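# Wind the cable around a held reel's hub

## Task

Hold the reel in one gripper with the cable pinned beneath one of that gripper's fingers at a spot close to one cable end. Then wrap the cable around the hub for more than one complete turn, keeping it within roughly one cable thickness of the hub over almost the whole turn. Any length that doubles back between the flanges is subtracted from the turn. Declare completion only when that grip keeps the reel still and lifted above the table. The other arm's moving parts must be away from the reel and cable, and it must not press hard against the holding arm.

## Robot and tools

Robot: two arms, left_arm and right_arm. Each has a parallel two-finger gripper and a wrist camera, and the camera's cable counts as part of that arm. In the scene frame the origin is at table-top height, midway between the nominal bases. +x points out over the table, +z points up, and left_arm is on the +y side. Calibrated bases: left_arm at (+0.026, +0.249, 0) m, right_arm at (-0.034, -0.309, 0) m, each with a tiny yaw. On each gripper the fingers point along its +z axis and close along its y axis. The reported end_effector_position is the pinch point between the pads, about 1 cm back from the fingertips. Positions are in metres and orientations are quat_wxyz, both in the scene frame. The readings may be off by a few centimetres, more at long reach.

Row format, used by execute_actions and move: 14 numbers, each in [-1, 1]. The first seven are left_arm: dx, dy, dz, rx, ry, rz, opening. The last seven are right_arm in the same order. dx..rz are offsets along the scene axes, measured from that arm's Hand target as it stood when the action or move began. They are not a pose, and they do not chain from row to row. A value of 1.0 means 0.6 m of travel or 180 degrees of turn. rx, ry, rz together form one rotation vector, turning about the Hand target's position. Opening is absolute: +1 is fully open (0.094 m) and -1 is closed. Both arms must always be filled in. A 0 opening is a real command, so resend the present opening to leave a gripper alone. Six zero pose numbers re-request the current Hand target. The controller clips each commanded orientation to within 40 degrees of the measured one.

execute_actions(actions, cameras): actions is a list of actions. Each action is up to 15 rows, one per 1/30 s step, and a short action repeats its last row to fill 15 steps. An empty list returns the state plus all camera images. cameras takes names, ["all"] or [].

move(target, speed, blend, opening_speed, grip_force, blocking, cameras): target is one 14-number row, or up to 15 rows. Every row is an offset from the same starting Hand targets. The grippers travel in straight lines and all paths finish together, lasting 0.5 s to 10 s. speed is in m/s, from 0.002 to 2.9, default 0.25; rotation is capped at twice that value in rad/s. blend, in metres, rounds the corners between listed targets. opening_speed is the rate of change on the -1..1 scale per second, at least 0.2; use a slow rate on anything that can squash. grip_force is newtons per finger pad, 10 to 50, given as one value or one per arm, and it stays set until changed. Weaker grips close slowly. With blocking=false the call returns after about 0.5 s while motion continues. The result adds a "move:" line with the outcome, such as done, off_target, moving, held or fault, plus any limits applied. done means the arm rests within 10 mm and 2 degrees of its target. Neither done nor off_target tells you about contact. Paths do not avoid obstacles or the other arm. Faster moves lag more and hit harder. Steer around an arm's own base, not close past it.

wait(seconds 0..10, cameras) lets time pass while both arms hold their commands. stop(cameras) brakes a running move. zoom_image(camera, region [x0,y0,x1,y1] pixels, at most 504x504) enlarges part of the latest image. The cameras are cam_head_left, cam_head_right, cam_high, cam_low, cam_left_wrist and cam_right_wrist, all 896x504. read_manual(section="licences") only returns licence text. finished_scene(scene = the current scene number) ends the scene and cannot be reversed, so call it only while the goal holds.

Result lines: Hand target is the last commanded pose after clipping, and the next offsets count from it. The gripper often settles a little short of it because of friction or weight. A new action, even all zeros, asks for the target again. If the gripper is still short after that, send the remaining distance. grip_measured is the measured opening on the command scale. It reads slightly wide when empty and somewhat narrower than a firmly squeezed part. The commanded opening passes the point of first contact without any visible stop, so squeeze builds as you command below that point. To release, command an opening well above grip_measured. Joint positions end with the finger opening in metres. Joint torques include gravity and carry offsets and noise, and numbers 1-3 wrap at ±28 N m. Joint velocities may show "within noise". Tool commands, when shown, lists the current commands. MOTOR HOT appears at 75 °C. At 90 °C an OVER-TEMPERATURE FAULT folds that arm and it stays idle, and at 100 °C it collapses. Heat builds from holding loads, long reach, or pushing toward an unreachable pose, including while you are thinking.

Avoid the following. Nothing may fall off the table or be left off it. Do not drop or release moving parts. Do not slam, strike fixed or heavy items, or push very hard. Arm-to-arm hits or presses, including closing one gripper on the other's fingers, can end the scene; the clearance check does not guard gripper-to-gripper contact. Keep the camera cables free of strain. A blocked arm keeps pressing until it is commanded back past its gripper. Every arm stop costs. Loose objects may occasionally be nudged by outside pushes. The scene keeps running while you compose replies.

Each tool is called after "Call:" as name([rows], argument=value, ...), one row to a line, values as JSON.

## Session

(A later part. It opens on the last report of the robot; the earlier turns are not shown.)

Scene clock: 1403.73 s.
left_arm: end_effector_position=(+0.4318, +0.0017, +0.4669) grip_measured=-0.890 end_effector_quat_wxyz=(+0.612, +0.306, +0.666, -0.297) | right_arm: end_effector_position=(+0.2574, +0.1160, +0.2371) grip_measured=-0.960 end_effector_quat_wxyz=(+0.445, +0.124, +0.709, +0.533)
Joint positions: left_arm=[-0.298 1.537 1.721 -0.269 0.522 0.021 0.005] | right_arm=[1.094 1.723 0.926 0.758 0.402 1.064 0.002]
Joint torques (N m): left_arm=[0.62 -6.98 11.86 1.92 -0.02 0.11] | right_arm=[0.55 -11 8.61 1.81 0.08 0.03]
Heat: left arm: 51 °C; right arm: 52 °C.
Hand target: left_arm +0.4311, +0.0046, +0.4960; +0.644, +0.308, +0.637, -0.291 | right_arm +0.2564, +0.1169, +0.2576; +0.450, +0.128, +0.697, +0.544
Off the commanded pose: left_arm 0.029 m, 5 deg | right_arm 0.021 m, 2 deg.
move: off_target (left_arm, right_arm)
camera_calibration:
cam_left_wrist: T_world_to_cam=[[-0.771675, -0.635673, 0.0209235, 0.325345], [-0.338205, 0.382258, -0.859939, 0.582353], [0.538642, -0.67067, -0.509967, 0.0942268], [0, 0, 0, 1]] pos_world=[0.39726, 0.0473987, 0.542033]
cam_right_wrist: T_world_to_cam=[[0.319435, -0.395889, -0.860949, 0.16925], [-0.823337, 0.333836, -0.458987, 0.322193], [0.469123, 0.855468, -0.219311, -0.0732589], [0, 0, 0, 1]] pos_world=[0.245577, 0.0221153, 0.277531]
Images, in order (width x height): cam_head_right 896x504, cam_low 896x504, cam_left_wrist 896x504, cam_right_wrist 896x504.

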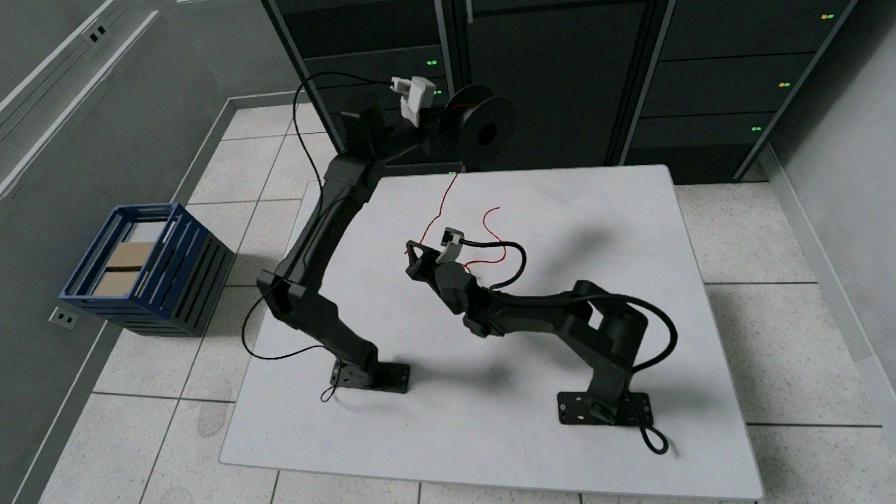

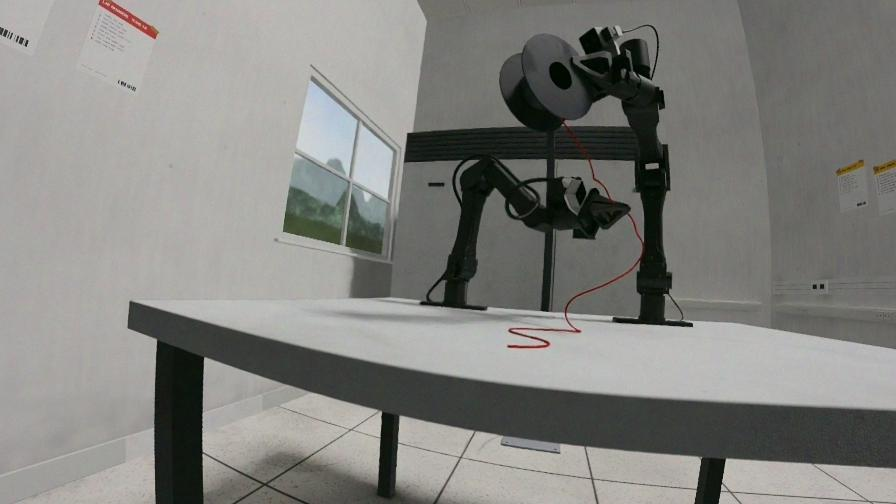

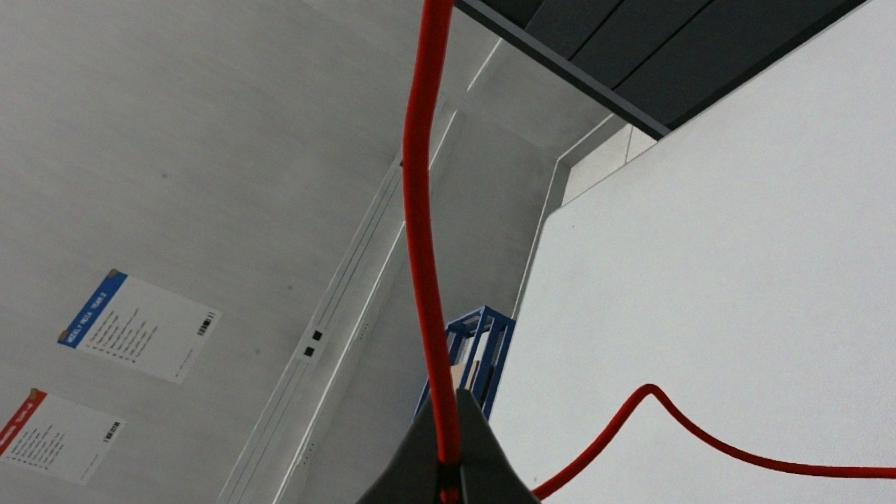

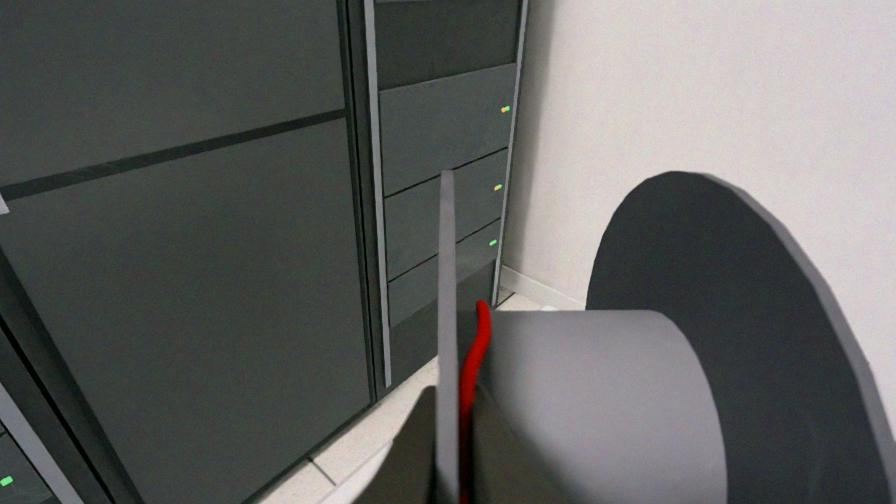

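Call:
move([
  [0,0,0,0,0,0,-1, -0.0612,-0.0047,0.1273,0.0638,0.0536,0,-1],
  [0,0,-0.05,0,0,0,-1, -0.1037,-0.045,0.2307,0.1277,0.1072,0,-1],
  [0.0167,0,-0.1167,0,0,0,-1, -0.081,-0.065,0.2707,0.1277,0.1072,0,-1],
  [0.0333,0,-0.1667,0,0,0,-1, -0.0372,-0.0973,0.3157,0.1277,0.1072,0,-1],
  [0.05,0,-0.2167,0,0,0,-1, 0.033,-0.1352,0.3423,0.1277,0.1072,0,-1],
], speed=0.15, blend=[0.015,0.015,0.015,0.015,0], cameras=["cam_right_wrist","cam_left_wrist","cam_low","cam_head_right"])

Scene clock: 1432.87 s.
left_arm: end_effector_position=(+0.4553, +0.0003, +0.3705) grip_measured=-0.890 end_effector_quat_wxyz=(+0.638, +0.312, +0.638, -0.299) | right_arm: end_effector_position=(+0.2791, +0.0334, +0.4396) grip_measured=-0.960 end_effector_quat_wxyz=(+0.293, +0.313, +0.656, +0.621)
Joint positions: left_arm=[-0.271 1.541 1.261 0.27 0.562 0.021 0.005] | right_arm=[0.906 1.402 1.464 -0.12 0.231 1.589 0.002]
Joint torques (N m): left_arm=[0.94 -6.45 7.09 1.75 -0.11 0.06] | right_arm=[0.39 -5.56 10.24 2.18 -0.12 -0.01]
Heat: left arm: 53 °C; right arm: 53 °C.
Hand target: left_arm +0.4611, +0.0045, +0.3659; +0.644, +0.308, +0.637, -0.291 | right_arm +0.2763, +0.0358, +0.4628; +0.293, +0.304, +0.640, +0.642
Off the commanded pose: left_arm 0.009 m, 1 deg | right_arm 0.024 m, 3 deg.
move: off_target (right_arm)
camera_calibration:
cam_left_wrist: T_world_to_cam=[[-0.779749, -0.62587, -0.0166758, 0.362298], [-0.271542, 0.362064, -0.891726, 0.489381], [0.564142, -0.690795, -0.452269, -0.0015752], [0, 0, 0, 1]] pos_world=[0.416277, 0.0484762, 0.441722]
cam_right_wrist: T_world_to_cam=[[-0.0250618, -0.0287128, -0.999273, 0.448742], [-0.88772, 0.460295, 0.00903806, 0.268513], [0.459701, 0.887302, -0.0370248, -0.0469336], [0, 0, 0, 1]] pos_world=[0.271186, -0.0690664, 0.444251]
Images, in order (width x height): cam_head_right 896x504, cam_low 896x504, cam_left_wrist 896x504, cam_right_wrist 896x504.

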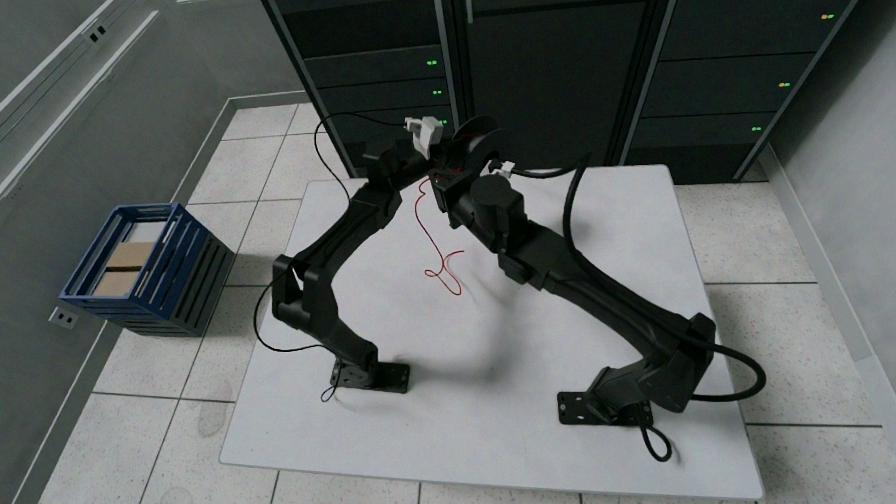

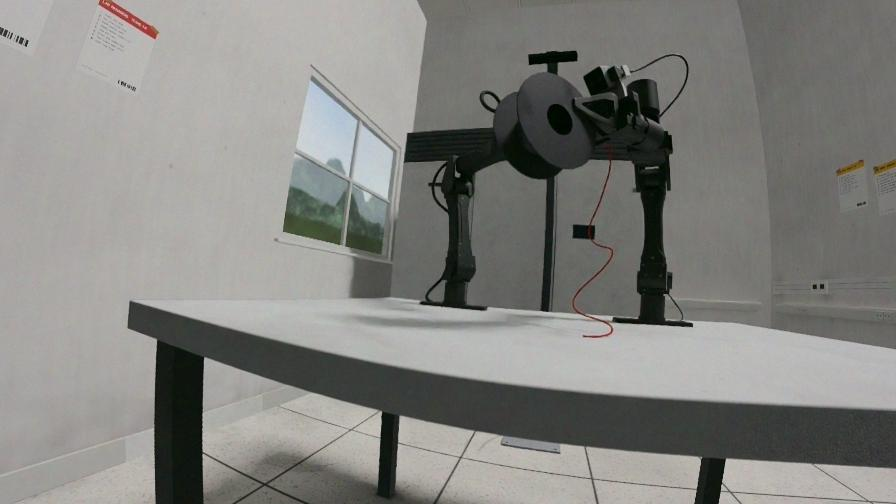

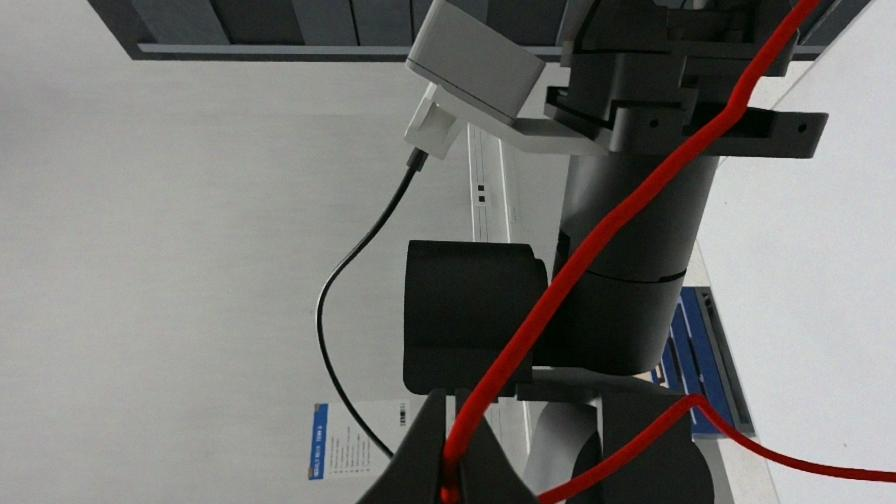

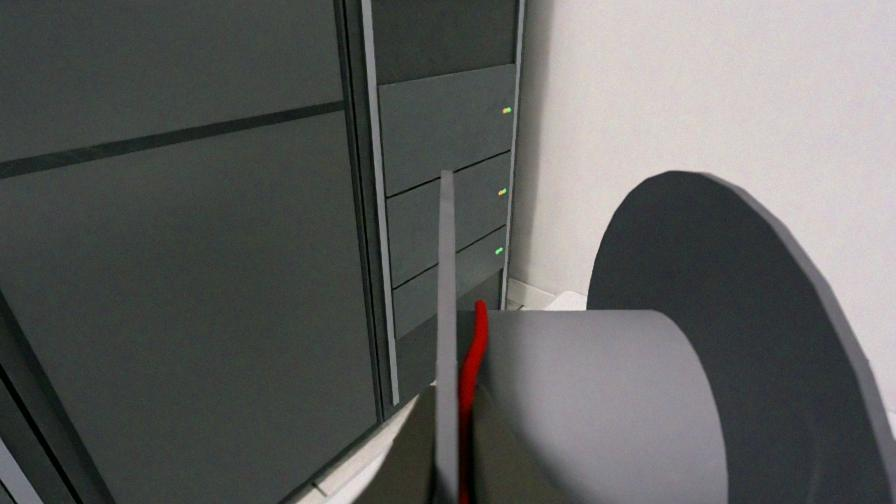

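Call:
zoom_image(camera="cam_head_right", region=[400, 90, 560, 210])

Call:
zoom_image(camera="cam_low", region=[480, 40, 700, 200])

Scaled by 3.150 from the camera's 896x504 image, which has a finer 1280x720 frame.

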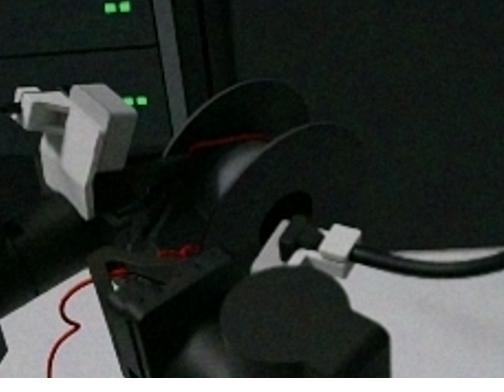

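Scaled by 2.291 from the camera's 896x504 image, which has a finer 1280x720 frame.

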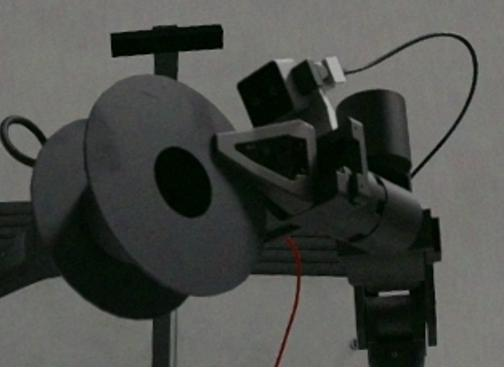

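Call:
move(target=[0,0,0,0,0,0,-1, -0.0238,0.0203,0.027,0,0,0,-1], speed=0.1, cameras=["cam_right_wrist","cam_left_wrist","cam_head_right"])

Scene clock: 1453.60 s.
left_arm: end_effector_position=(+0.4522, -0.0021, +0.3748) grip_measured=-0.890 end_effector_quat_wxyz=(+0.641, +0.319, +0.627, -0.306) | right_arm: end_effector_position=(+0.2717, +0.0424, +0.4414) grip_measured=-0.960 end_effector_quat_wxyz=(+0.296, +0.321, +0.667, +0.604)
Joint positions: left_arm=[-0.271 1.541 1.261 0.29 0.583 0.02 0.005] | right_arm=[0.956 1.434 1.54 -0.207 0.298 1.592 0.002]
Joint torques (N m): left_arm=[0.9 -6.68 7.01 1.56 -0.29 0.09] | right_arm=[1.69 -6.64 10.81 2.47 -0.12 -0.04]
Heat: left arm: 53 °C; right arm: 56 °C.
Hand target: left_arm +0.4611, +0.0045, +0.3659; +0.644, +0.308, +0.637, -0.291 | right_arm +0.2620, +0.0478, +0.4793; +0.294, +0.303, +0.640, +0.642
Off the commanded pose: left_arm 0.014 m, 2 deg | right_arm 0.039 m, 6 deg.
move: off_target (left_arm, right_arm)
camera_calibration:
cam_left_wrist: T_world_to_cam=[[-0.792772, -0.608962, -0.0260316, 0.367807], [-0.248016, 0.361302, -0.89886, 0.485345], [0.556776, -0.706135, -0.437463, -0.00179775], [0, 0, 0, 1]] pos_world=[0.412961, 0.0473547, 0.445045]
cam_right_wrist: T_world_to_cam=[[-0.0488413, -0.0630242, -0.996816, 0.457365], [-0.879236, 0.47621, 0.0129716, 0.253117], [0.473876, 0.87707, -0.0786718, -0.0364235], [0, 0, 0, 1]] pos_world=[0.262148, -0.0597657, 0.44976]
Images, in order (width x height): cam_head_right 896x504, cam_left_wrist 896x504, cam_right_wrist 896x504.

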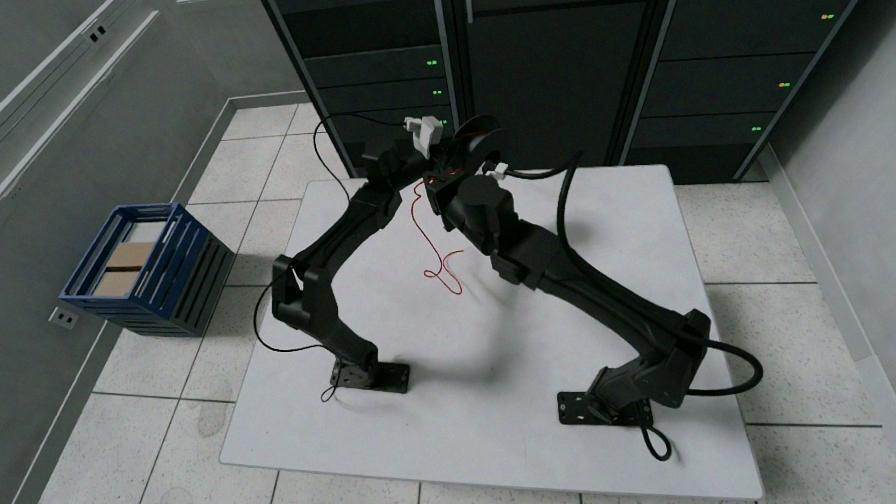

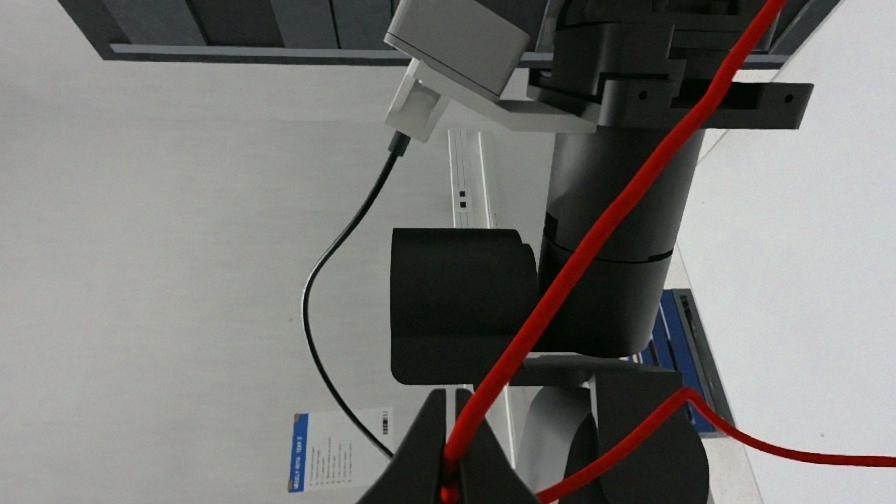

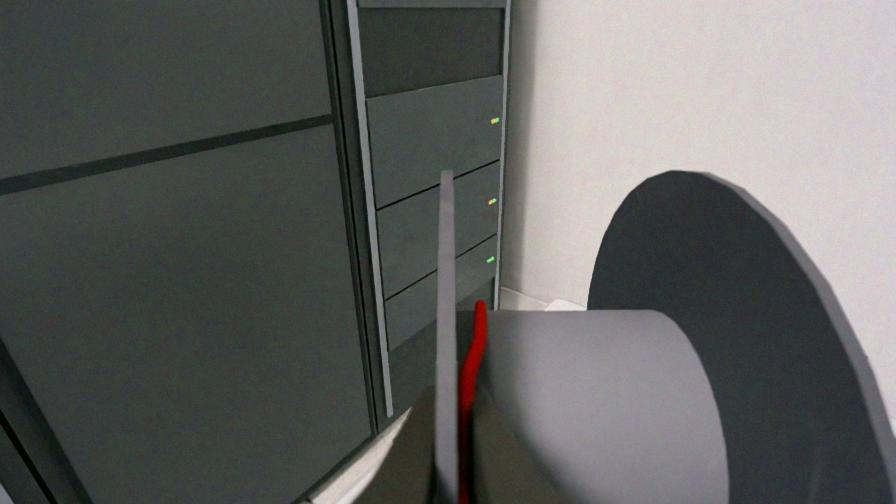

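Call:
move([
  [0,0,-0.0333,0,0,0,-1, 0.0867,-0.0688,0.0195,0,0,0,-1],
  [0,0,-0.075,0,0,0,-1, 0.1625,-0.1092,0.0195,0,0,0,-1],
  [0,0,-0.1083,0,0,0,-1, 0.2483,-0.1485,0.0062,0,0,0,-1],
], speed=0.12, blend=[0.015,0.015,0], cameras=["cam_right_wrist","cam_left_wrist","cam_head_right","cam_low"])

Scene clock: 1495.37 s.
left_arm: end_effector_position=(+0.4564, -0.0004, +0.3122) grip_measured=-0.890 end_effector_quat_wxyz=(+0.646, +0.313, +0.628, -0.299) | right_arm: end_effector_position=(+0.4101, -0.0399, +0.4448) grip_measured=-0.960 end_effector_quat_wxyz=(+0.266, +0.328, +0.667, +0.614)
Joint positions: left_arm=[-0.271 1.588 1.049 0.557 0.564 0.02 0.005] | right_arm=[0.448 1.636 1.757 -0.229 -0.245 1.592 0.002]
Joint torques (N m): left_arm=[0.95 -6.63 6.56 1.55 -0.13 0.12] | right_arm=[-0.24 -8.2 10.61 2.62 -0.01 -0.07]
Heat: left arm: 52 °C; right arm: 59 °C.
Hand target: left_arm +0.4610, +0.0045, +0.3010; +0.644, +0.308, +0.637, -0.291 | right_arm +0.4110, -0.0412, +0.4828; +0.293, +0.304, +0.640, +0.642
Off the commanded pose: left_arm 0.013 m, 2 deg | right_arm 0.038 m, 6 deg.
move: off_target (left_arm, right_arm)
camera_calibration:
cam_left_wrist: T_world_to_cam=[[-0.780346, -0.624642, -0.0297202, 0.366087], [-0.249086, 0.354066, -0.90144, 0.430802], [0.5736, -0.696031, -0.431883, -0.0397538], [0, 0, 0, 1]] pos_world=[0.415784, 0.0484711, 0.382054]
cam_right_wrist: T_world_to_cam=[[-0.0886691, -0.0273953, -0.995684, 0.479649], [-0.892306, 0.446403, 0.0671806, 0.393963], [0.442636, 0.894412, -0.0640272, -0.0226137], [0, 0, 0, 1]] pos_world=[0.404075, -0.1425, 0.449664]
Images, in order (width x height): cam_head_right 896x504, cam_low 896x504, cam_left_wrist 896x504, cam_right_wrist 896x504.

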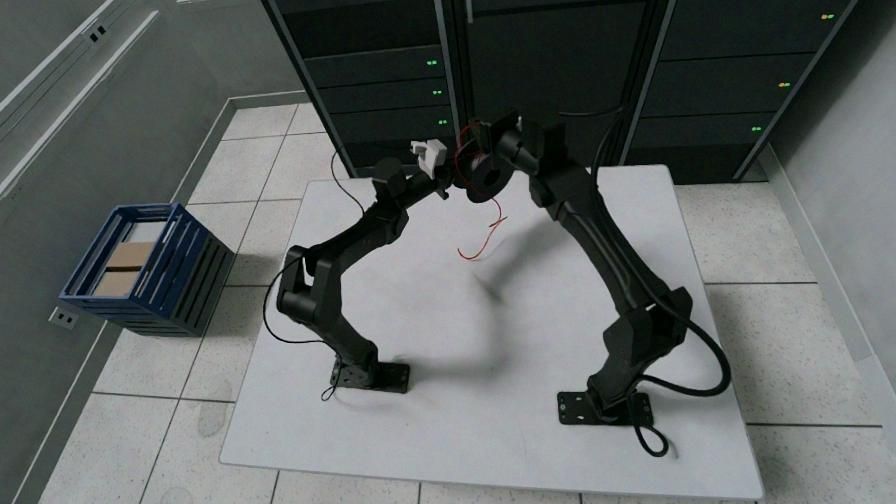

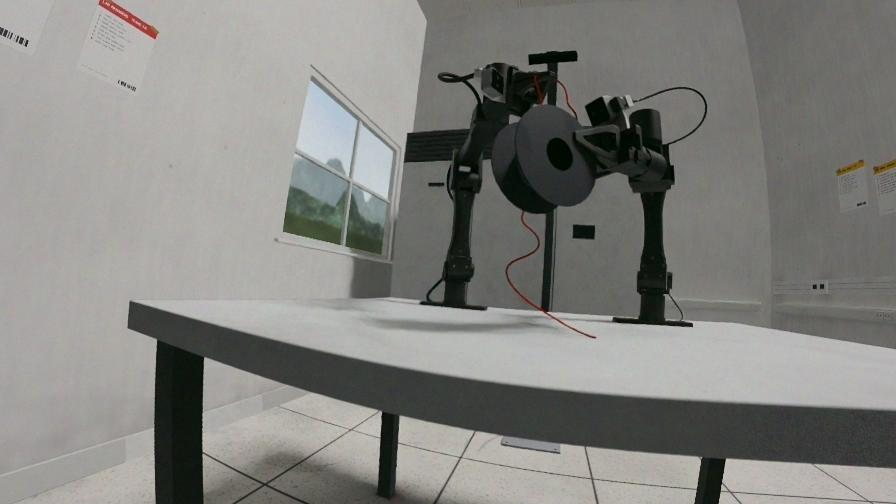

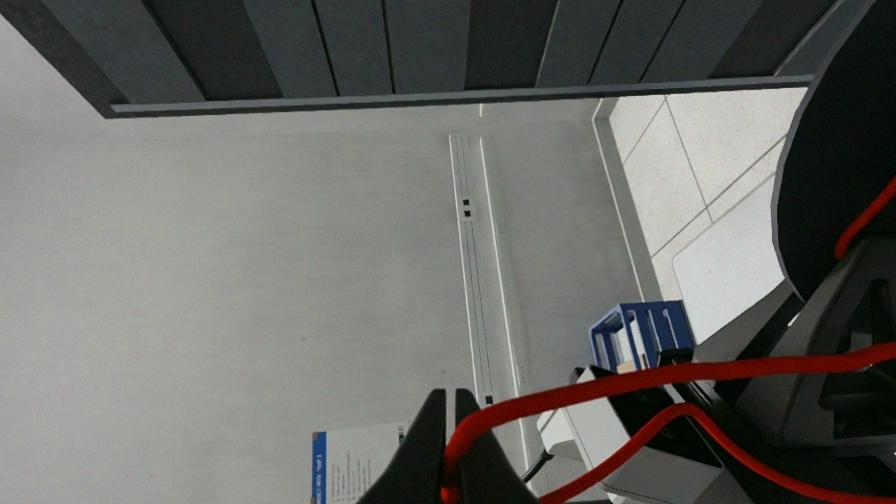

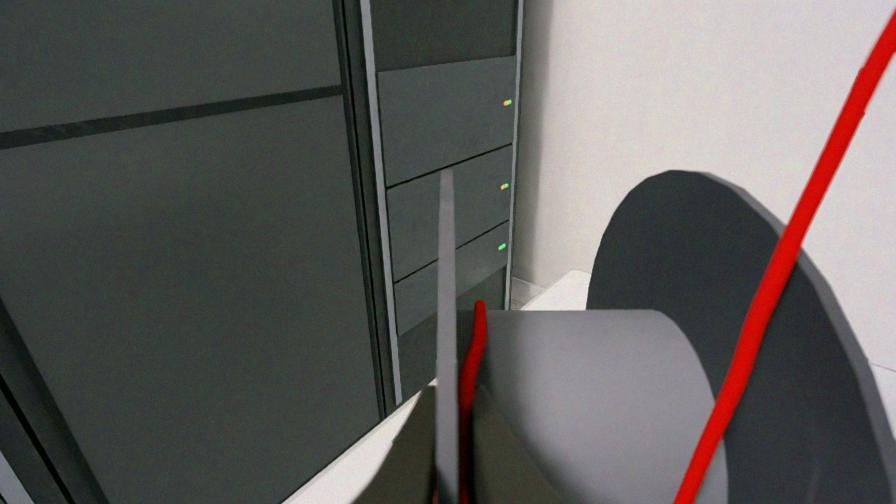

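Call:
move(target=[0,0,0,0,0,0,-1, -0.0665,-0.0485,-0.0597,0,0,0,-1], speed=0.12, cameras=["cam_right_wrist","cam_left_wrist","cam_head_right","cam_low","cam_head_left"])

Scene clock: 1589.80 s.
left_arm: end_effector_position=(+0.4583, +0.0009, +0.3096) grip_measured=-0.890 end_effector_quat_wxyz=(+0.645, +0.311, +0.631, -0.298) | right_arm: end_effector_position=(+0.3773, -0.0634, +0.4253) grip_measured=-0.960 end_effector_quat_wxyz=(+0.272, +0.320, +0.658, +0.625)
Joint positions: left_arm=[-0.268 1.592 1.049 0.554 0.561 0.02 0.005] | right_arm=[0.423 1.451 1.461 -0.083 -0.273 1.592 0.002]
Joint torques (N m): left_arm=[0.53 -6.97 6.56 1.57 -0.16 0.1] | right_arm=[-0.55 -9.48 6.57 2.49 -0.01 -0.07]
Heat: left arm: 51 °C; right arm: 64 °C.
Hand target: left_arm +0.4611, +0.0047, +0.3010; +0.644, +0.308, +0.637, -0.291 | right_arm +0.3710, -0.0701, +0.4470; +0.293, +0.303, +0.640, +0.642
Off the commanded pose: left_arm 0.010 m, 1 deg | right_arm 0.024 m, 4 deg.
move: off_target (right_arm)
camera_calibration:
cam_left_wrist: T_world_to_cam=[[-0.777202, -0.628714, -0.0260105, 0.365692], [-0.256787, 0.35463, -0.899054, 0.431238], [0.574472, -0.692067, -0.437065, -0.0397488], [0, 0, 0, 1]] pos_world=[0.417787, 0.0494766, 0.379846]
cam_right_wrist: T_world_to_cam=[[-0.0585006, -0.0104357, -0.998233, 0.447476], [-0.895849, 0.441772, 0.0478821, 0.385869], [0.440492, 0.897067, -0.0351927, 0.000493409], [0, 0, 0, 1]] pos_world=[0.37164, -0.166239, 0.428227]
Images, in order (width x height): cam_head_left 896x504, cam_head_right 896x504, cam_low 896x504, cam_left_wrist 896x504, cam_right_wrist 896x504.

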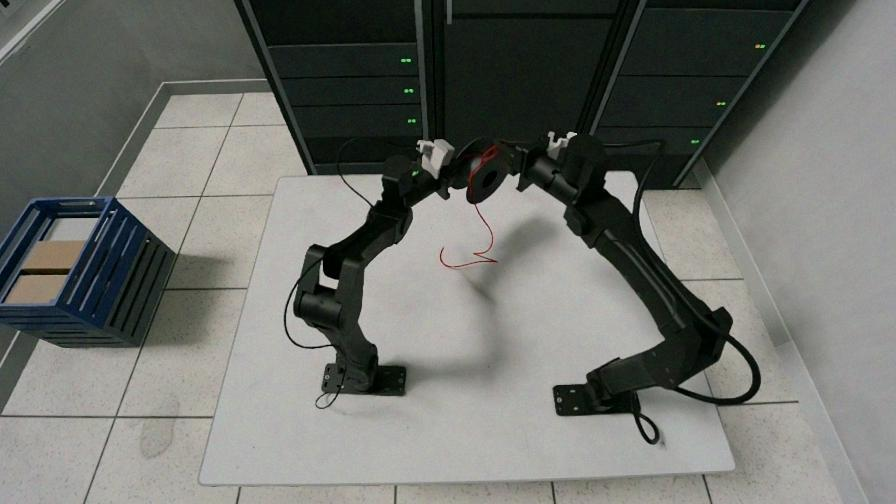

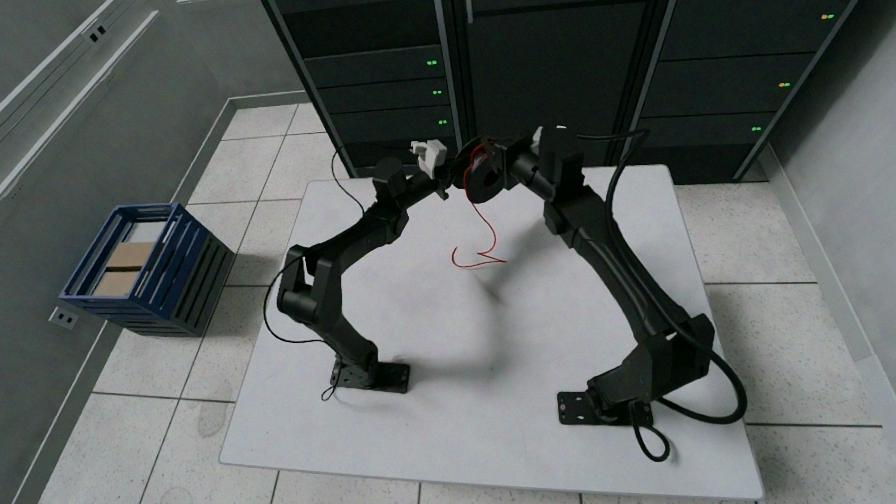

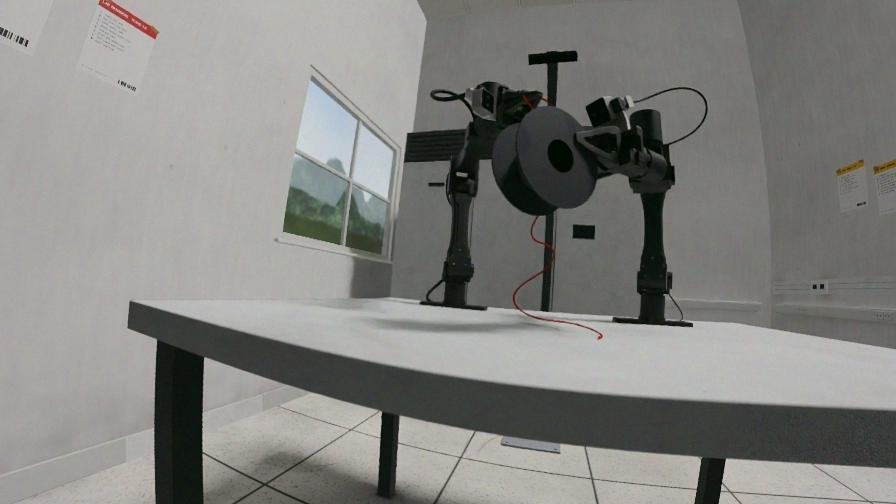

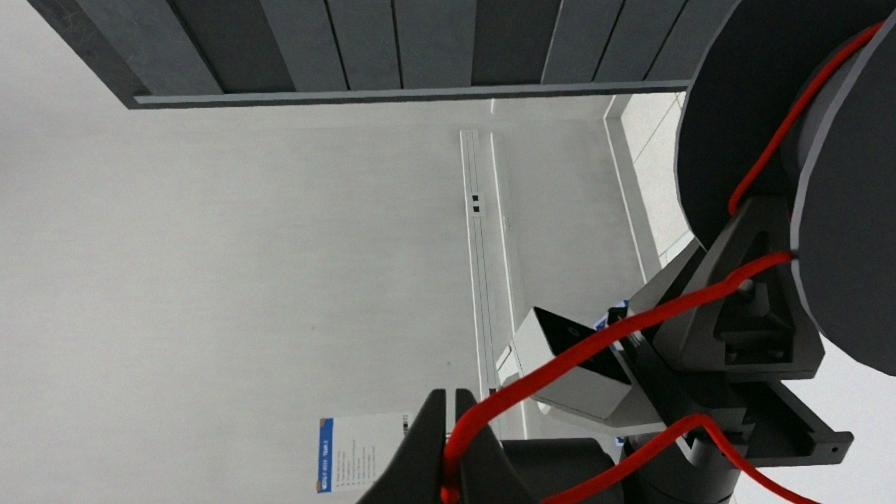

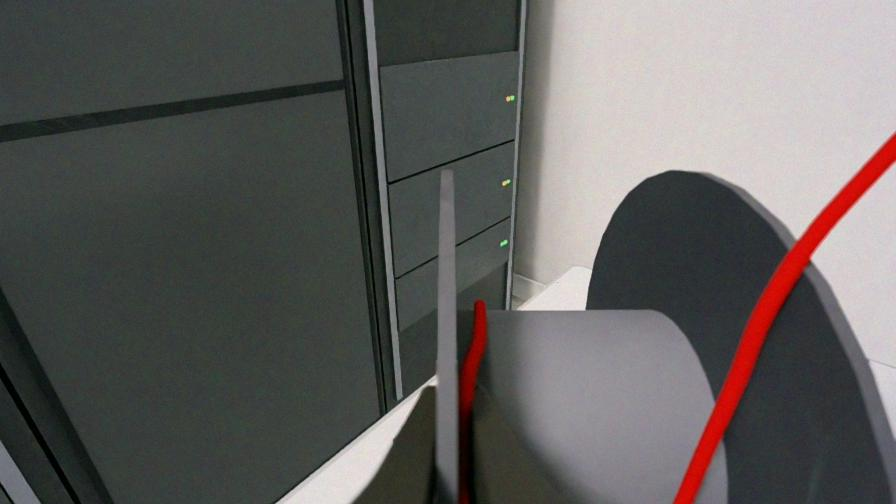

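Call:
zoom_image(camera="cam_head_left", region=[420, 110, 560, 270])

Call:
zoom_image(camera="cam_head_right", region=[420, 110, 560, 270])

Scaled by 3.150 from the camera's 896x504 image, which has a finer 1280x720 frame.

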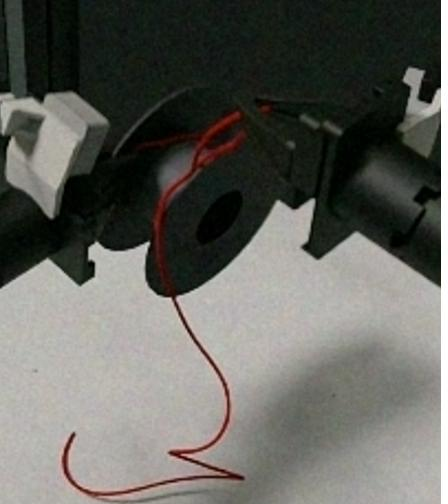

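Scaled by 3.150 from the camera's 896x504 image, which has a finer 1280x720 frame.

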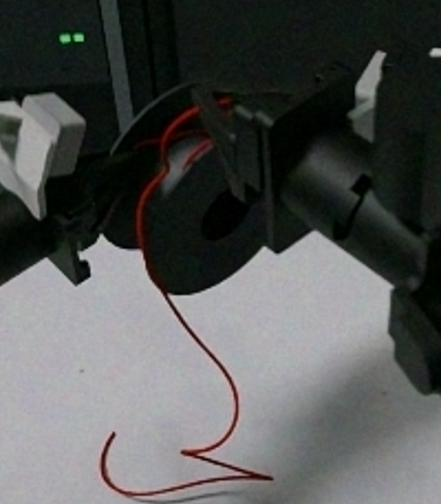

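Call:
move([
  [0,0,0,0,0,0,-1, 0.0307,-0.0698,-0.0183,0,0,0,-1],
  [0,0,0,0,0,0,-1, 0.064,-0.1115,-0.0423,-0.0979,-0.0822,0,-1],
  [0,0,0,0,0,0,-1, 0.1067,-0.1382,-0.0762,-0.1915,-0.1607,0,-1],
  [0,0,0,0,0,0,-1, 0.1538,-0.1532,-0.1167,-0.2894,-0.2429,0,-1],
], speed=0.14, blend=[0.015,0.015,0.015,0], cameras=["cam_right_wrist","cam_left_wrist","cam_head_right","cam_low","cam_head_left"])

Scene clock: 1611.60 s.
left_arm: end_effector_position=(+0.4544, -0.0036, +0.3143) grip_measured=-0.890 end_effector_quat_wxyz=(+0.649, +0.319, +0.620, -0.304) | right_arm: end_effector_position=(+0.4516, -0.1446, +0.3680) grip_measured=-0.960 end_effector_quat_wxyz=(+0.568, -0.114, +0.714, +0.393)
Joint positions: left_arm=[-0.275 1.592 1.049 0.575 0.577 0.02 0.005] | right_arm=[0.098 1.628 1.38 0.191 -0.655 0.413 0.002]
Joint torques (N m): left_arm=[1.14 -7.17 6.38 1.38 -0.23 0.09] | right_arm=[-2.15 -8.05 7.09 2.49 0.39 -0.15]
Heat: left arm: 50 °C; right arm: 67 °C.
Hand target: left_arm +0.4611, +0.0046, +0.3010; +0.644, +0.308, +0.637, -0.291 | right_arm +0.4633, -0.1622, +0.3772; +0.604, -0.105, +0.700, +0.367
Off the commanded pose: left_arm 0.017 m, 3 deg | right_arm 0.023 m, 5 deg.
move: off_target (left_arm, right_arm)
camera_calibration:
cam_left_wrist: T_world_to_cam=[[-0.790247, -0.611619, -0.0378289, 0.369621], [-0.230647, 0.354066, -0.906333, 0.426563], [0.567724, -0.707502, -0.420868, -0.0406789], [0, 0, 0, 1]] pos_world=[0.413572, 0.0462549, 0.38347]
cam_right_wrist: T_world_to_cam=[[0.626566, -0.654827, -0.422631, -0.220581], [-0.576387, -0.0243308, -0.816815, 0.597493], [0.524589, 0.755387, -0.392678, 0.111648], [0, 0, 0, 1]] pos_world=[0.424026, -0.214242, 0.438658]
Images, in order (width x height): cam_head_left 896x504, cam_head_right 896x504, cam_low 896x504, cam_left_wrist 896x504, cam_right_wrist 896x504.

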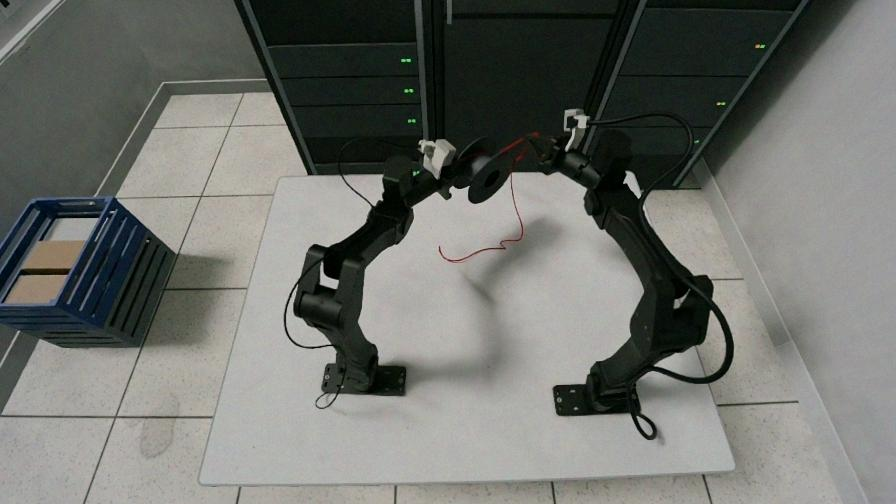

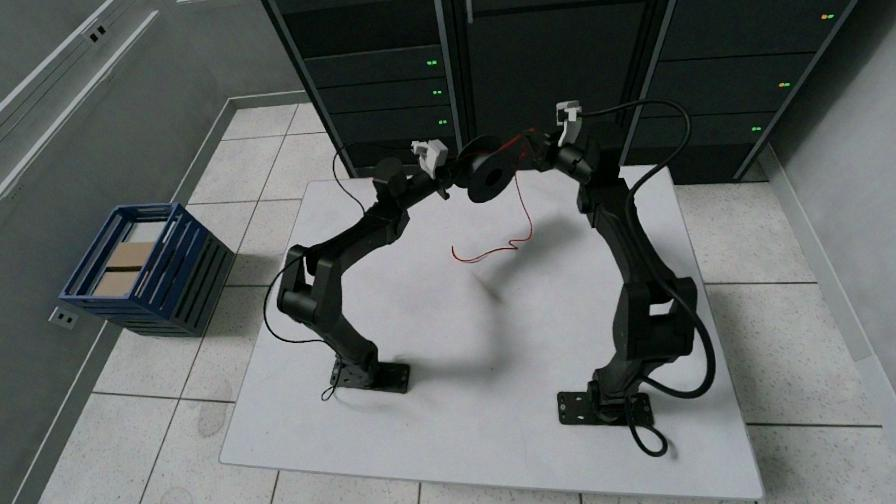

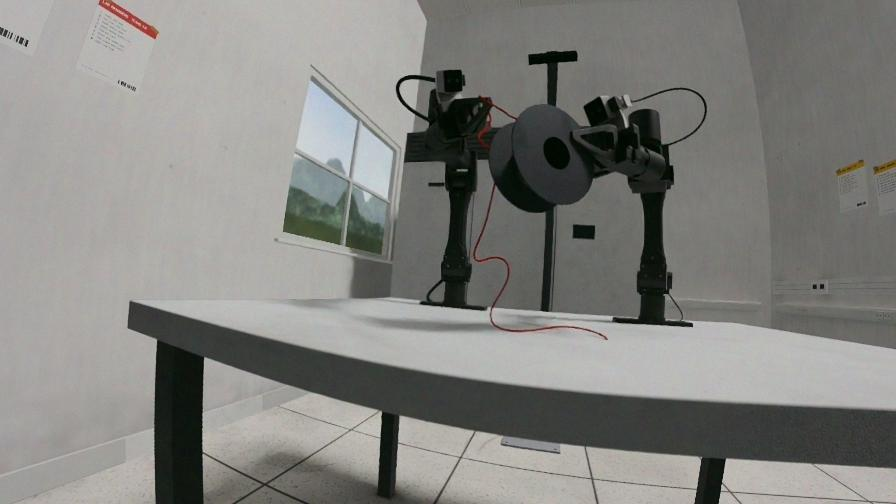

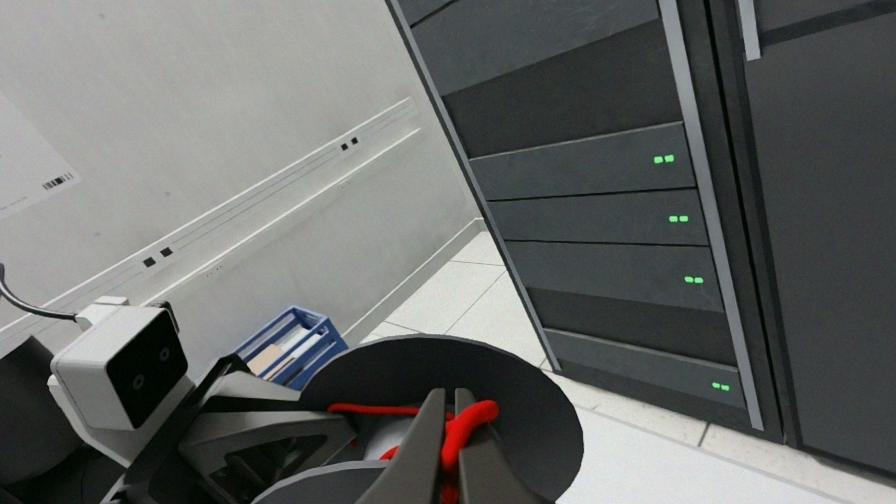

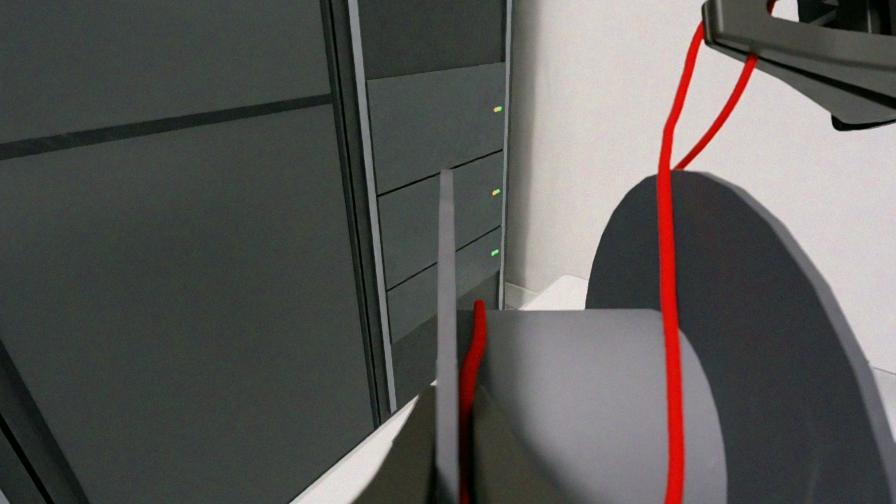

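Call:
move([
  [0,0,0,0,0,0,-1, 0.0318,0.0183,-0.0512,-0.0936,-0.0786,0,-1],
  [0,0,0,0,0,0,-1, 0.0643,0.0307,-0.0778,-0.0936,-0.0786,0,-1],
], speed=0.1, blend=[0.01,0], cameras=["cam_right_wrist","cam_left_wrist","cam_low","cam_head_left"])

Scene clock: 1629.20 s.
left_arm: end_effector_position=(+0.4593, +0.0015, +0.3087) grip_measured=-0.890 end_effector_quat_wxyz=(+0.645, +0.309, +0.634, -0.295) | right_arm: end_effector_position=(+0.4954, -0.1400, +0.3174) grip_measured=-0.960 end_effector_quat_wxyz=(+0.644, -0.238, +0.678, +0.262)
Joint positions: left_arm=[-0.269 1.592 1.049 0.55 0.553 0.02 0.005] | right_arm=[0.112 1.799 1.362 0.396 -0.601 0.025 0.002]
Joint torques (N m): left_arm=[0.7 -6.89 6.72 1.62 -0.05 0.15] | right_arm=[-0.05 -9.58 8.9 2.11 0.25 -0.1]
Heat: left arm: 49 °C; right arm: 68 °C.
Hand target: left_arm +0.4611, +0.0045, +0.3010; +0.644, +0.308, +0.637, -0.291 | right_arm +0.5020, -0.1438, +0.3302; +0.663, -0.236, +0.667, +0.245
Off the commanded pose: left_arm 0.009 m, 1 deg | right_arm 0.015 m, 3 deg.
move: off_target (right_arm)
camera_calibration:
cam_left_wrist: T_world_to_cam=[[-0.77246, -0.634618, -0.0237751, 0.363969], [-0.263097, 0.353867, -0.897529, 0.432865], [0.578001, -0.68705, -0.440314, -0.0409292], [0, 0, 0, 1]] pos_world=[0.418694, 0.0496839, 0.379141]
cam_right_wrist: T_world_to_cam=[[0.67486, -0.736963, -0.038082, -0.423841], [-0.337722, -0.262555, -0.903885, 0.457603], [0.656131, 0.622857, -0.426077, -0.00779855], [0, 0, 0, 1]] pos_world=[0.445693, -0.187352, 0.394157]
Images, in order (width x height): cam_head_left 896x504, cam_low 896x504, cam_left_wrist 896x504, cam_right_wrist 896x504.

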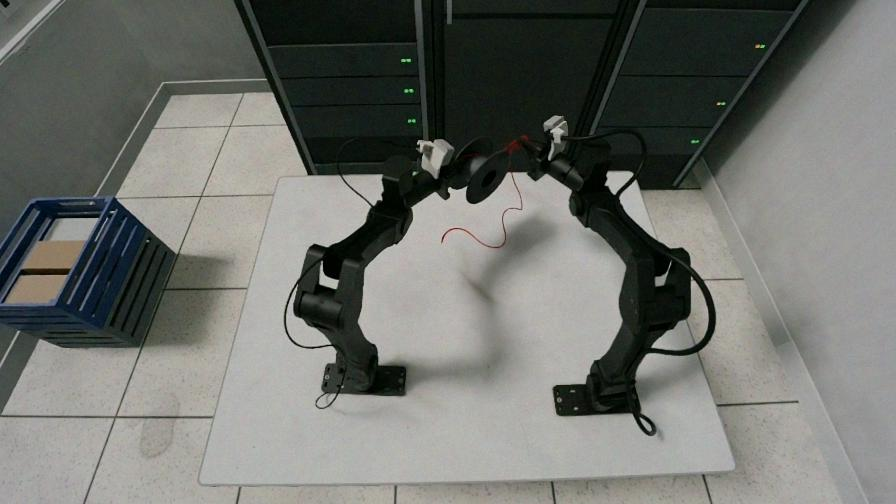

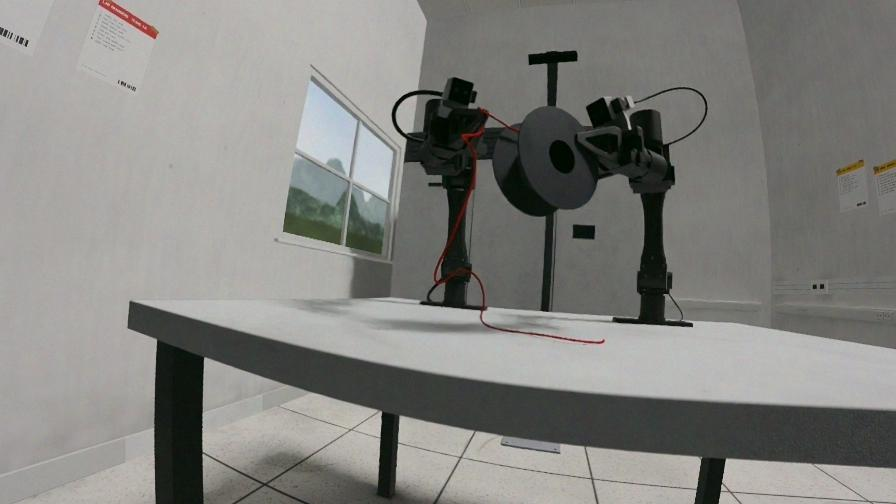

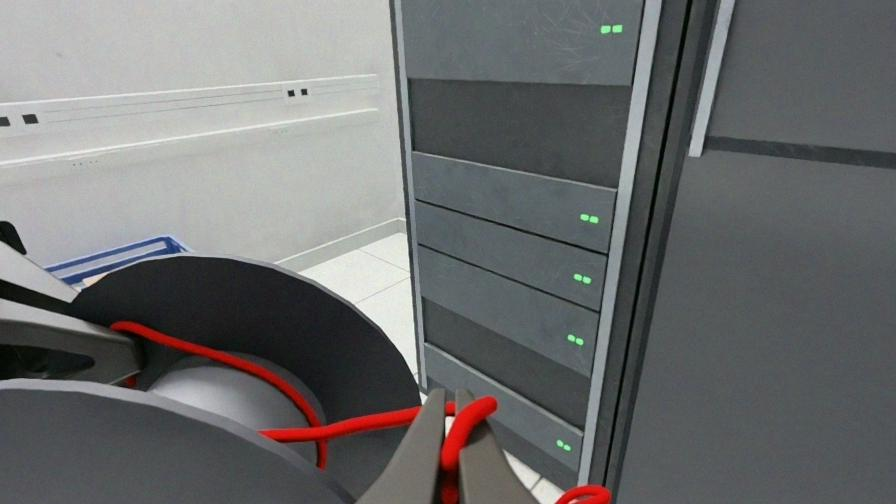

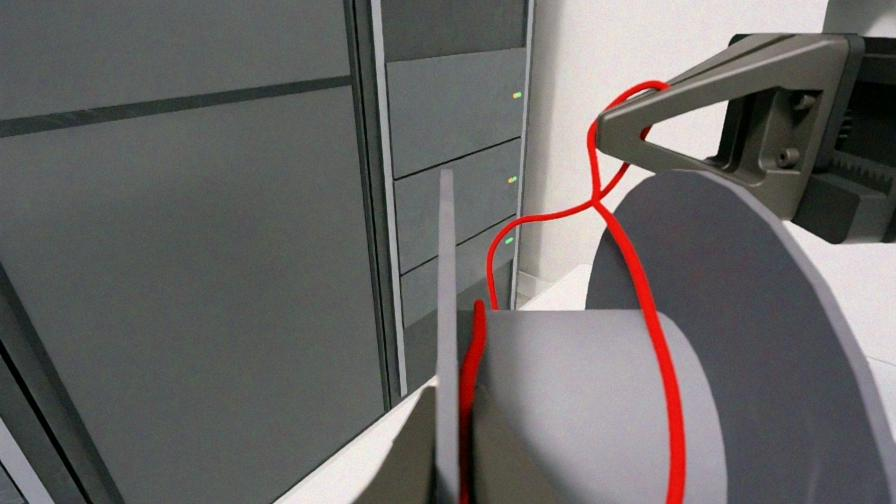

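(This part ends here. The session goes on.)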